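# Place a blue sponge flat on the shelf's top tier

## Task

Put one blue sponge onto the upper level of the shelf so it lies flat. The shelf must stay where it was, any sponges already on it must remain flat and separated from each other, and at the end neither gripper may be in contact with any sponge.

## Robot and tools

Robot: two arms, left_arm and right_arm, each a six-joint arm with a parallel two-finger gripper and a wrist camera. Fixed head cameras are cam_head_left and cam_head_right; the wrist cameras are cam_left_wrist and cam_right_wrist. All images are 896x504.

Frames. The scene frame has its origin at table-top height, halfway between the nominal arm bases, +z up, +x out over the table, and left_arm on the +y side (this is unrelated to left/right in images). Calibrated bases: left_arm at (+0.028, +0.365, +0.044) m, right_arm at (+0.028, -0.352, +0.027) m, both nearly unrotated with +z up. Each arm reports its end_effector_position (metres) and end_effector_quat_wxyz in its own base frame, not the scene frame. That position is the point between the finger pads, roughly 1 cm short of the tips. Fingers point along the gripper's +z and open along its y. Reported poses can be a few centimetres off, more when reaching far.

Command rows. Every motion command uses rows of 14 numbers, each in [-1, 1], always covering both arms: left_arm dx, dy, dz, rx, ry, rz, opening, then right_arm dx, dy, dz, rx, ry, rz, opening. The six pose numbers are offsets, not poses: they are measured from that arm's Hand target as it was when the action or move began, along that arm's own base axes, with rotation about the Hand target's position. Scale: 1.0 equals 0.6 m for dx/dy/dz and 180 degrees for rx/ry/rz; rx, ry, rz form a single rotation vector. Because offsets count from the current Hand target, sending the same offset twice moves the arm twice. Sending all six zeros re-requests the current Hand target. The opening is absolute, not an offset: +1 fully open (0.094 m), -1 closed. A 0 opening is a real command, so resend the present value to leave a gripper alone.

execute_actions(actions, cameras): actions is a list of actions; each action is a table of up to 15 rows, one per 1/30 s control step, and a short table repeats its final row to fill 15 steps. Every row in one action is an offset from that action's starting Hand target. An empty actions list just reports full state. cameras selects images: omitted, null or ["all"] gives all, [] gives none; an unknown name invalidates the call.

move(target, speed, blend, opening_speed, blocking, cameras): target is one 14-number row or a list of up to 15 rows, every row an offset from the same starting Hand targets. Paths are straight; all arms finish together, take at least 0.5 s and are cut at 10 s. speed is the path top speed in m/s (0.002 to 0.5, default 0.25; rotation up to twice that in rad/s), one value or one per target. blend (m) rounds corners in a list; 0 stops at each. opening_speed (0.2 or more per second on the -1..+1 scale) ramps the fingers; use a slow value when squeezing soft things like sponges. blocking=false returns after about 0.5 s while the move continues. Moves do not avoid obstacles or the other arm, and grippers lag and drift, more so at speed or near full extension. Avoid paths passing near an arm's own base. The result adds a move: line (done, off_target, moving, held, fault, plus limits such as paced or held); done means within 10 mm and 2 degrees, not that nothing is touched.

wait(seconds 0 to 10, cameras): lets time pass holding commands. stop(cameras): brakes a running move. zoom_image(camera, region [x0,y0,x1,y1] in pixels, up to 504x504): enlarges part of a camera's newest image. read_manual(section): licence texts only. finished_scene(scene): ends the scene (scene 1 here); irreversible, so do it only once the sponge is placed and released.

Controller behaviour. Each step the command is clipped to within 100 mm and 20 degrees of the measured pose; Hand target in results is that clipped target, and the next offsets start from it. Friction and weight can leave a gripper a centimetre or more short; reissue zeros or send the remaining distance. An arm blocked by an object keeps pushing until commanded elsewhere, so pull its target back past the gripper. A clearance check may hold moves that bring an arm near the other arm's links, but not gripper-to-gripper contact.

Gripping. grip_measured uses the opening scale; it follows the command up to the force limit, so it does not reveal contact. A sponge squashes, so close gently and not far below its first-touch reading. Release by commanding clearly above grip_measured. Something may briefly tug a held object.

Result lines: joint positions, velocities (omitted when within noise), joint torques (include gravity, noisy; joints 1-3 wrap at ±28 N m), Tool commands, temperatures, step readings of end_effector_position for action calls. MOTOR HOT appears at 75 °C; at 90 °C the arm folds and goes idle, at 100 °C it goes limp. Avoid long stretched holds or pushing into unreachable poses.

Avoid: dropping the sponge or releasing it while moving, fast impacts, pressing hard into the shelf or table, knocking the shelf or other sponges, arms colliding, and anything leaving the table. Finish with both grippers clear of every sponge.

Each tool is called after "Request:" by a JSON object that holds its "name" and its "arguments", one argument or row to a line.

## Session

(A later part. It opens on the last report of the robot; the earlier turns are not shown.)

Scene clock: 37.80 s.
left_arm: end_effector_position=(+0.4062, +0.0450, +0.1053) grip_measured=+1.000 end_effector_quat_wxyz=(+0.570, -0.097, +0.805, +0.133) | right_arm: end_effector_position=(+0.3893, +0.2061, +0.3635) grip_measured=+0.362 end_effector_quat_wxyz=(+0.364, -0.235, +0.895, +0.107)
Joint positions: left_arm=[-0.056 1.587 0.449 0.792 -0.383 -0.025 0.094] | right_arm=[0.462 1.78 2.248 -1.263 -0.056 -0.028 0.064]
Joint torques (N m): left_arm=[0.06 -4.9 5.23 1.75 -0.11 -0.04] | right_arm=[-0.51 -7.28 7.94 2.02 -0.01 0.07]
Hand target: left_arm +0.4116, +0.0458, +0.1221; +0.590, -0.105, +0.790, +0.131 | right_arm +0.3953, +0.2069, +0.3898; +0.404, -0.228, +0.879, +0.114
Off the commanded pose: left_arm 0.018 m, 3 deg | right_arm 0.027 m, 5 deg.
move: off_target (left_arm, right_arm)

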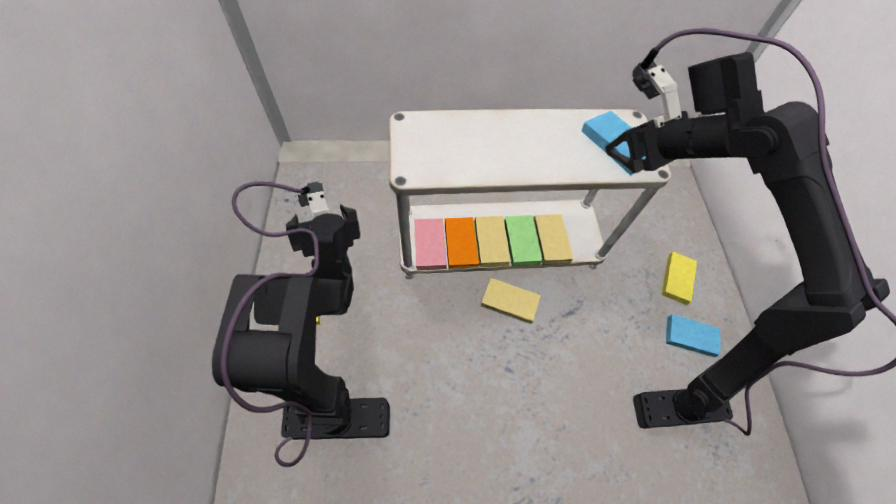

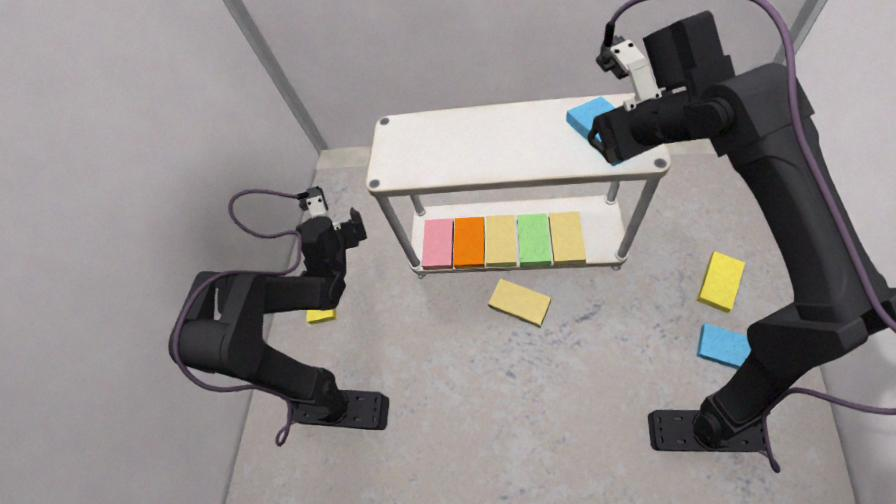

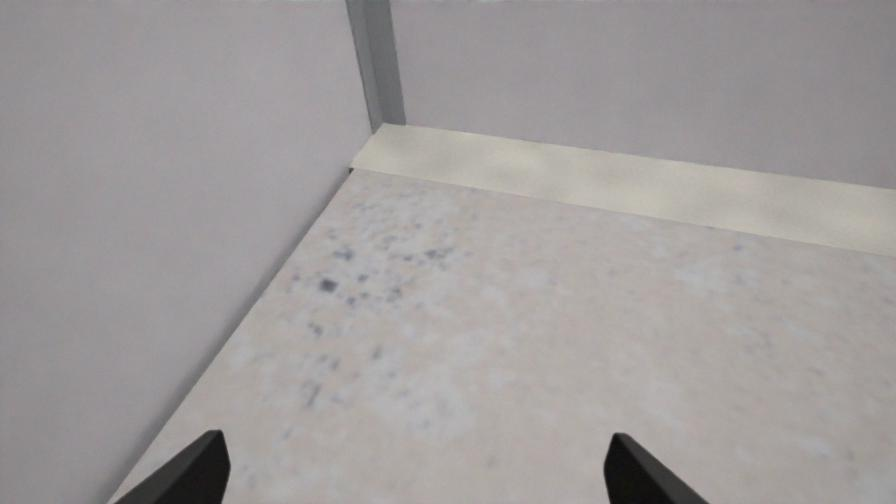

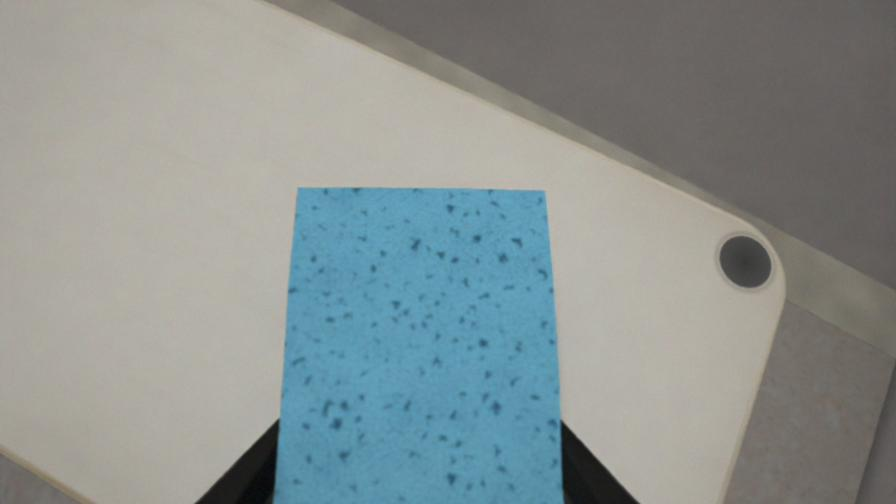

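Request:
{"name": "move", "arguments": {
  "target": [
    [0,0,0,0,0,0,1,0,0,0,0.009,-0.017,0,0.1],
    [0,0,0,0,0,0,1,0,0,-0.026,0.009,-0.017,0,0.1]
  ],
  "speed": 0.04,
  "cameras": ["cam_head_left","cam_right_wrist"]
}}

Request:
{"name": "zoom_image", "arguments": {
  "camera": "cam_head_left",
  "region": [560, 90, 680, 210]
}}

Scene clock: 39.97 s.
left_arm: end_effector_position=(+0.4062, +0.0450, +0.1053) grip_measured=+1.000 end_effector_quat_wxyz=(+0.570, -0.097, +0.805, +0.133) | right_arm: end_effector_position=(+0.3933, +0.2070, +0.3493) grip_measured=+0.362 end_effector_quat_wxyz=(+0.387, -0.235, +0.885, +0.109)
Joint positions: left_arm=[-0.056 1.587 0.449 0.792 -0.383 -0.025 0.094] | right_arm=[0.46 1.684 2.016 -1.077 -0.054 -0.036 0.064]
Joint torques (N m): left_arm=[0.02 -4.92 5.27 1.75 -0.11 -0.03] | right_arm=[-0.57 -9.43 3.95 2.44 -0.02 0.07]
Hand target: left_arm +0.4116, +0.0458, +0.1221; +0.590, -0.105, +0.790, +0.131 | right_arm +0.3953, +0.2069, +0.3742; +0.430, -0.225, +0.866, +0.120
Off the commanded pose: left_arm 0.018 m, 3 deg | right_arm 0.025 m, 6 deg.
move: off_target (left_arm, right_arm)
Images, in order: cam_head_left, cam_right_wrist.

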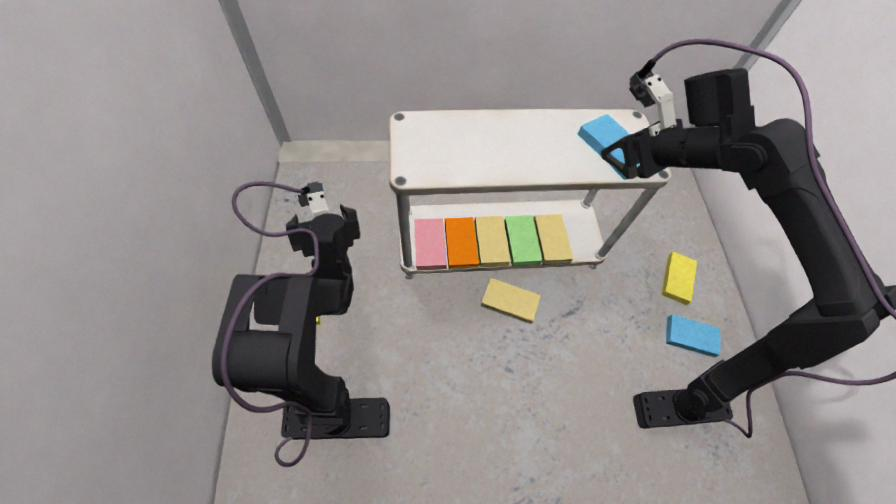

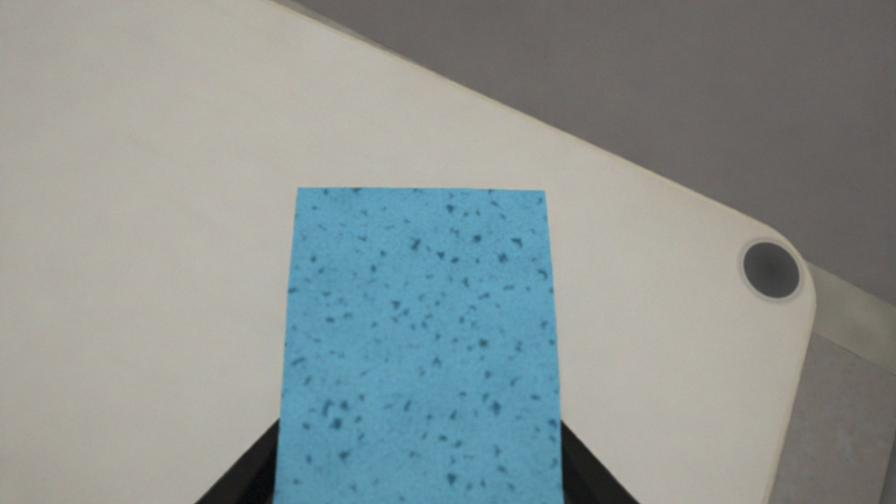

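Scaled by 4.200 from the camera's 896x504 image, which has a finer 1280x720 frame.

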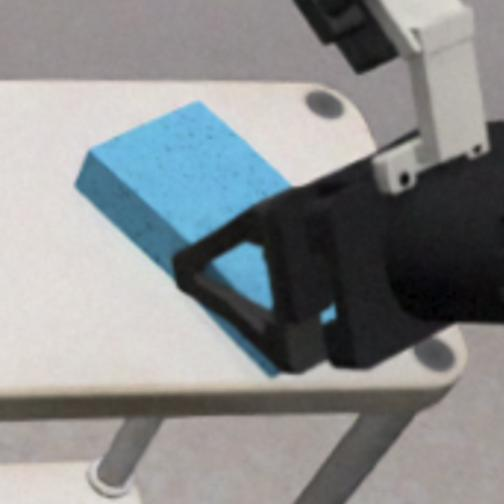

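Request:
{"name": "move", "arguments": {
  "target": [
    [0,0,0,0,0,0,1,0.005,0,0.025,0,0,0,0.1],
    [0,0,0,0,0,0,1,0.025,0,0.025,0,0,0,0.1],
    [0,0,0,0,0,0,1,0.025,0,-0.006,0,0,0,0.1]
  ],
  "speed": 0.05,
  "cameras": ["cam_head_left","cam_right_wrist"]
}}

Request:
{"name": "zoom_image", "arguments": {
  "camera": "cam_head_left",
  "region": [560, 90, 680, 210]
}}

Scene clock: 41.83 s.
left_arm: end_effector_position=(+0.4062, +0.0450, +0.1053) grip_measured=+1.000 end_effector_quat_wxyz=(+0.570, -0.097, +0.805, +0.133) | right_arm: end_effector_position=(+0.4107, +0.2076, +0.3479) grip_measured=+0.362 end_effector_quat_wxyz=(+0.394, -0.229, +0.884, +0.108)
Joint positions: left_arm=[-0.056 1.587 0.449 0.792 -0.383 -0.025 0.094] | right_arm=[0.444 1.73 2.051 -1.052 -0.057 -0.037 0.064]
Joint torques (N m): left_arm=[0.05 -4.9 5.34 1.74 -0.11 -0.03] | right_arm=[-0.51 -9.83 3.85 2.33 -0.16 -0.04]
Hand target: left_arm +0.4116, +0.0458, +0.1221; +0.590, -0.105, +0.790, +0.131 | right_arm +0.4103, +0.2069, +0.3706; +0.430, -0.225, +0.866, +0.120
Off the commanded pose: left_arm 0.018 m, 3 deg | right_arm 0.023 m, 5 deg.
move: off_target (left_arm, right_arm)
Images, in order: cam_head_left, cam_right_wrist.

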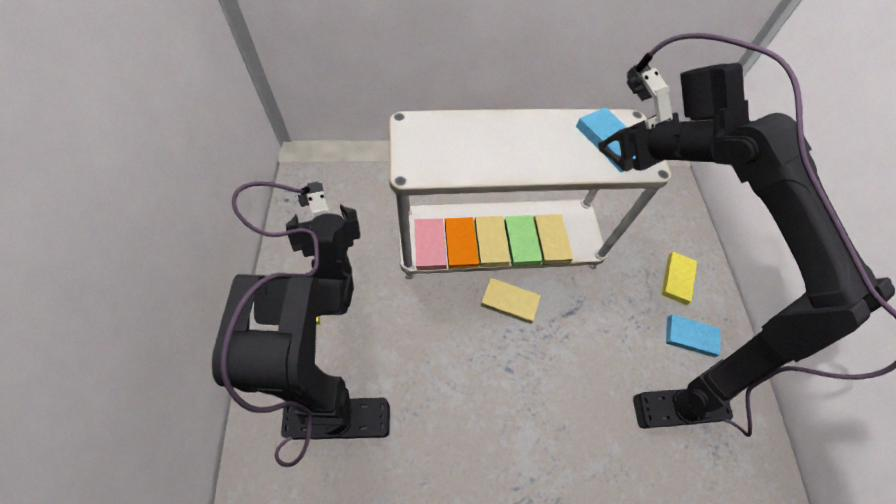

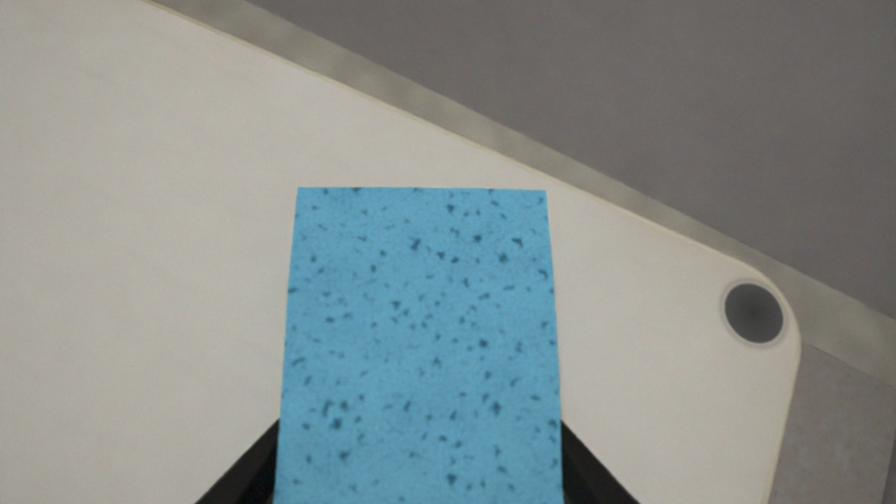

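Scaled by 4.200 from the camera's 896x504 image, which has a finer 1280x720 frame.

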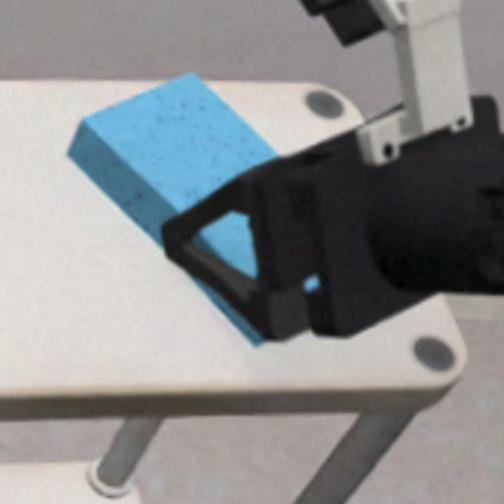

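Request:
{"name": "move", "arguments": {
  "target": [0,0,0,0,0,0,1,-0.006,0,-0.014,0,0,0,0.1],
  "speed": 0.03,
  "cameras": ["cam_head_left"]
}}

Scene clock: 42.97 s.
left_arm: end_effector_position=(+0.4062, +0.0450, +0.1053) grip_measured=+1.000 end_effector_quat_wxyz=(+0.570, -0.097, +0.805, +0.133) | right_arm: end_effector_position=(+0.4101, +0.2073, +0.3488) grip_measured=+0.362 end_effector_quat_wxyz=(+0.410, -0.227, +0.876, +0.111)
Joint positions: left_arm=[-0.056 1.587 0.449 0.792 -0.383 -0.025 0.094] | right_arm=[0.444 1.688 1.976 -0.983 -0.057 -0.037 0.064]
Joint torques (N m): left_arm=[0.03 -4.89 5.29 1.74 -0.12 -0.03] | right_arm=[-0.08 -9.06 3.66 2.1 -0.12 -0.01]
Hand target: left_arm +0.4116, +0.0458, +0.1221; +0.590, -0.105, +0.790, +0.131 | right_arm +0.4067, +0.2069, +0.3622; +0.430, -0.225, +0.866, +0.120
Off the commanded pose: left_arm 0.018 m, 3 deg | right_arm 0.014 m, 3 deg.
move: off_target (left_arm, right_arm)
Images, in order: cam_head_left.

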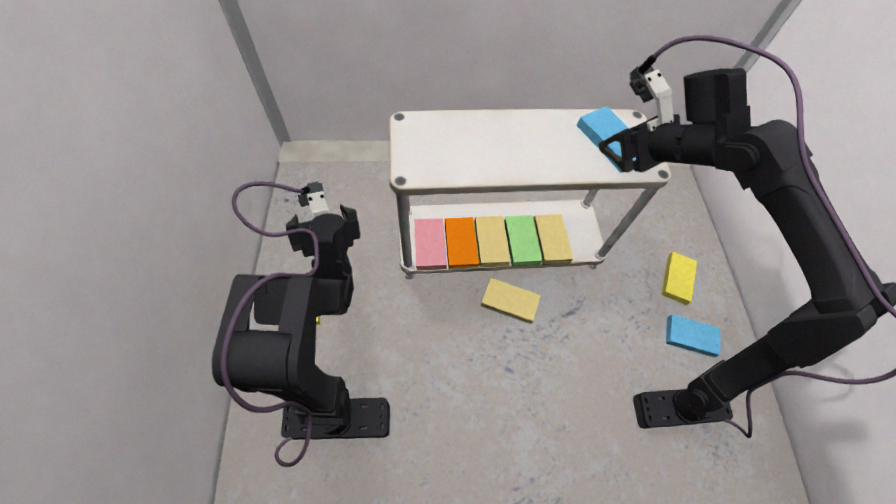

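Request:
{"name": "move", "arguments": {
  "target": [
    [0,0,0,0,0,0,1,0,0,0,-0.006,0.011,0,0.1],
    [0,0,0,0,0,0,1,0,0,0,-0.006,0.011,0,0.95],
    [0,0,0,0,0,0,1,-0.117,-0.063,0.14,-0.006,0.011,0,0.95]
  ],
  "speed": [0.04,0.1,0.1],
  "opening_speed": 0.8
}}

Request:
{"name": "zoom_image", "arguments": {
  "camera": "cam_head_left",
  "region": [560, 90, 680, 210]
}}

Scene clock: 48.10 s.
left_arm: end_effector_position=(+0.4062, +0.0450, +0.1053) grip_measured=+1.000 end_effector_quat_wxyz=(+0.570, -0.097, +0.805, +0.133) | right_arm: end_effector_position=(+0.3443, +0.1746, +0.4407) grip_measured=+0.947 end_effector_quat_wxyz=(+0.413, -0.226, +0.875, +0.113)
Joint positions: left_arm=[-0.056 1.587 0.449 0.792 -0.383 -0.025 0.094] | right_arm=[0.437 1.767 2.59 -1.51 -0.064 -0.037 0.091]
Joint torques (N m): left_arm=[0.01 -4.85 5.34 1.74 -0.1 -0.02] | right_arm=[-0.58 -5.7 6.04 1.36 -0.17 -0.07]
Hand target: left_arm +0.4116, +0.0458, +0.1221; +0.590, -0.105, +0.790, +0.131 | right_arm +0.3365, +0.1691, +0.4462; +0.413, -0.227, +0.874, +0.116
Off the commanded pose: left_arm 0.018 m, 3 deg | right_arm 0.011 m, 0 deg.
move: off_target (left_arm, right_arm); target 2's new opening was sent with right_arm's hand 0.013 m and 1 deg from that target

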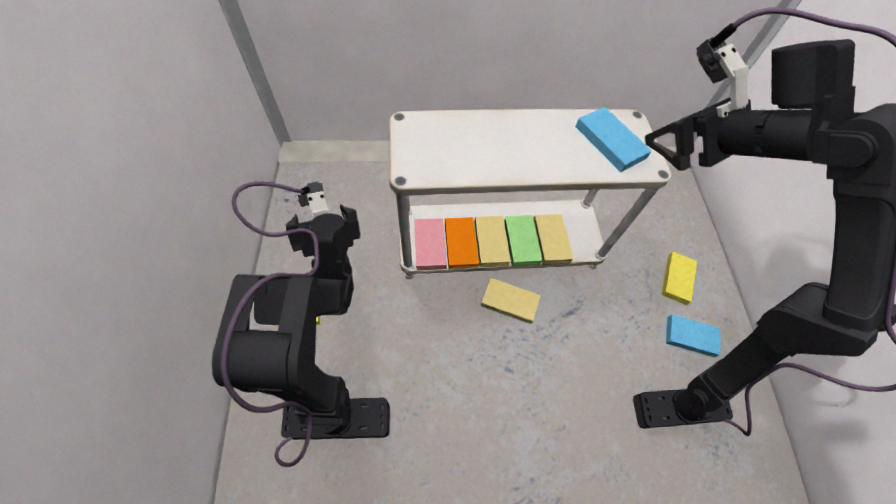

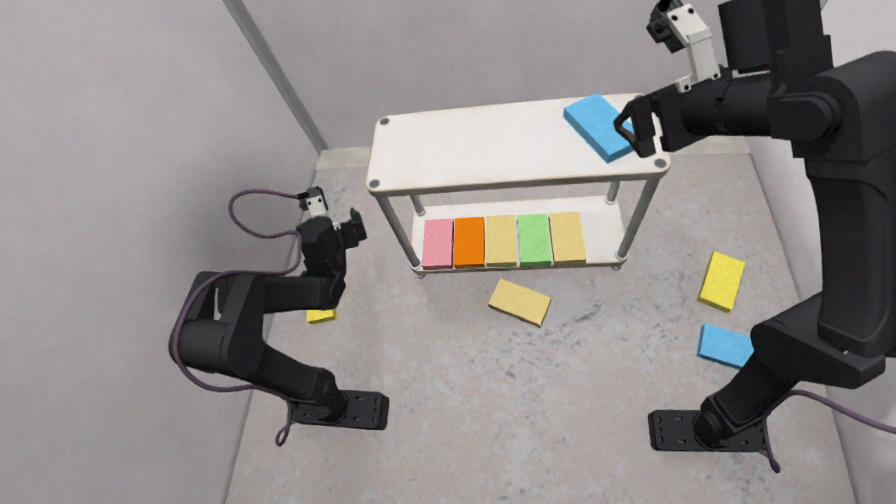

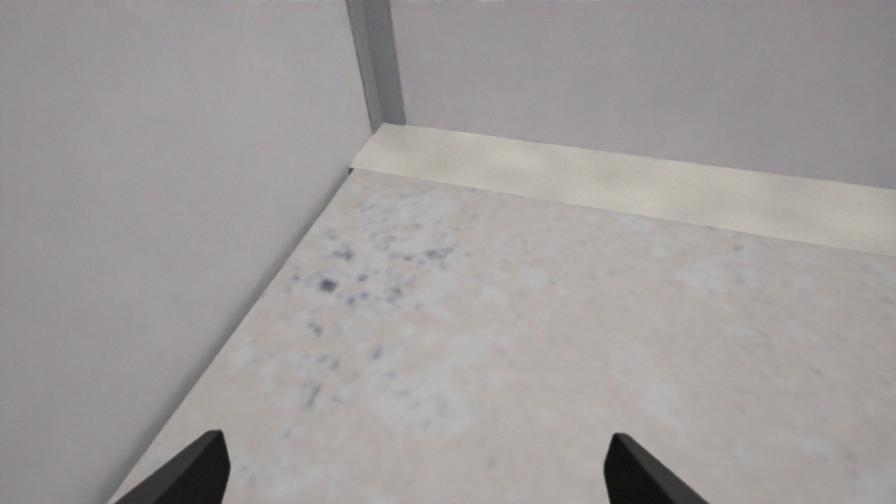

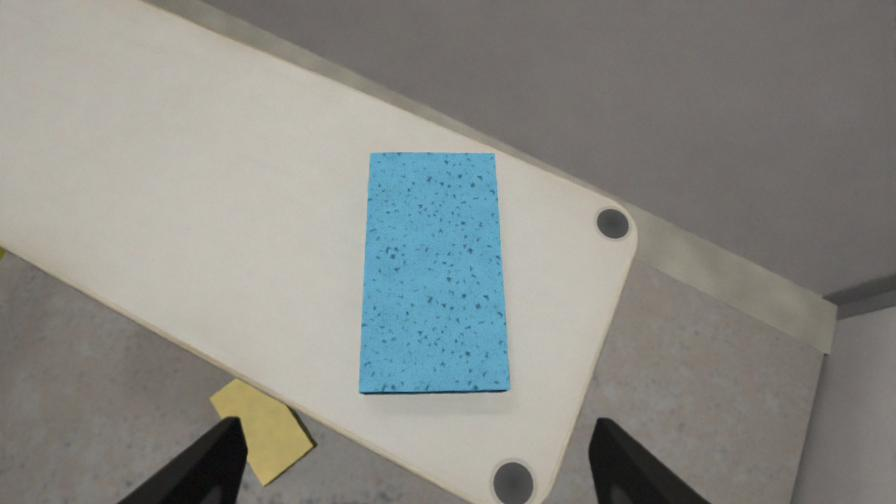

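Scaled by 4.200 from the camera's 896x504 image, which has a finer 1280x720 frame.

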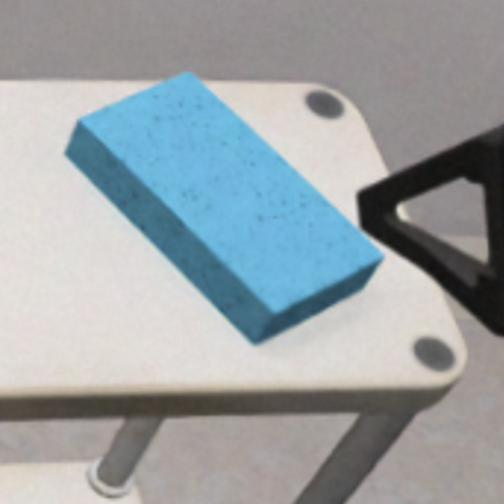

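Request:
{"name": "finished_scene", "arguments": {
  "scene": 3
}}

The scene is finished: the task was done.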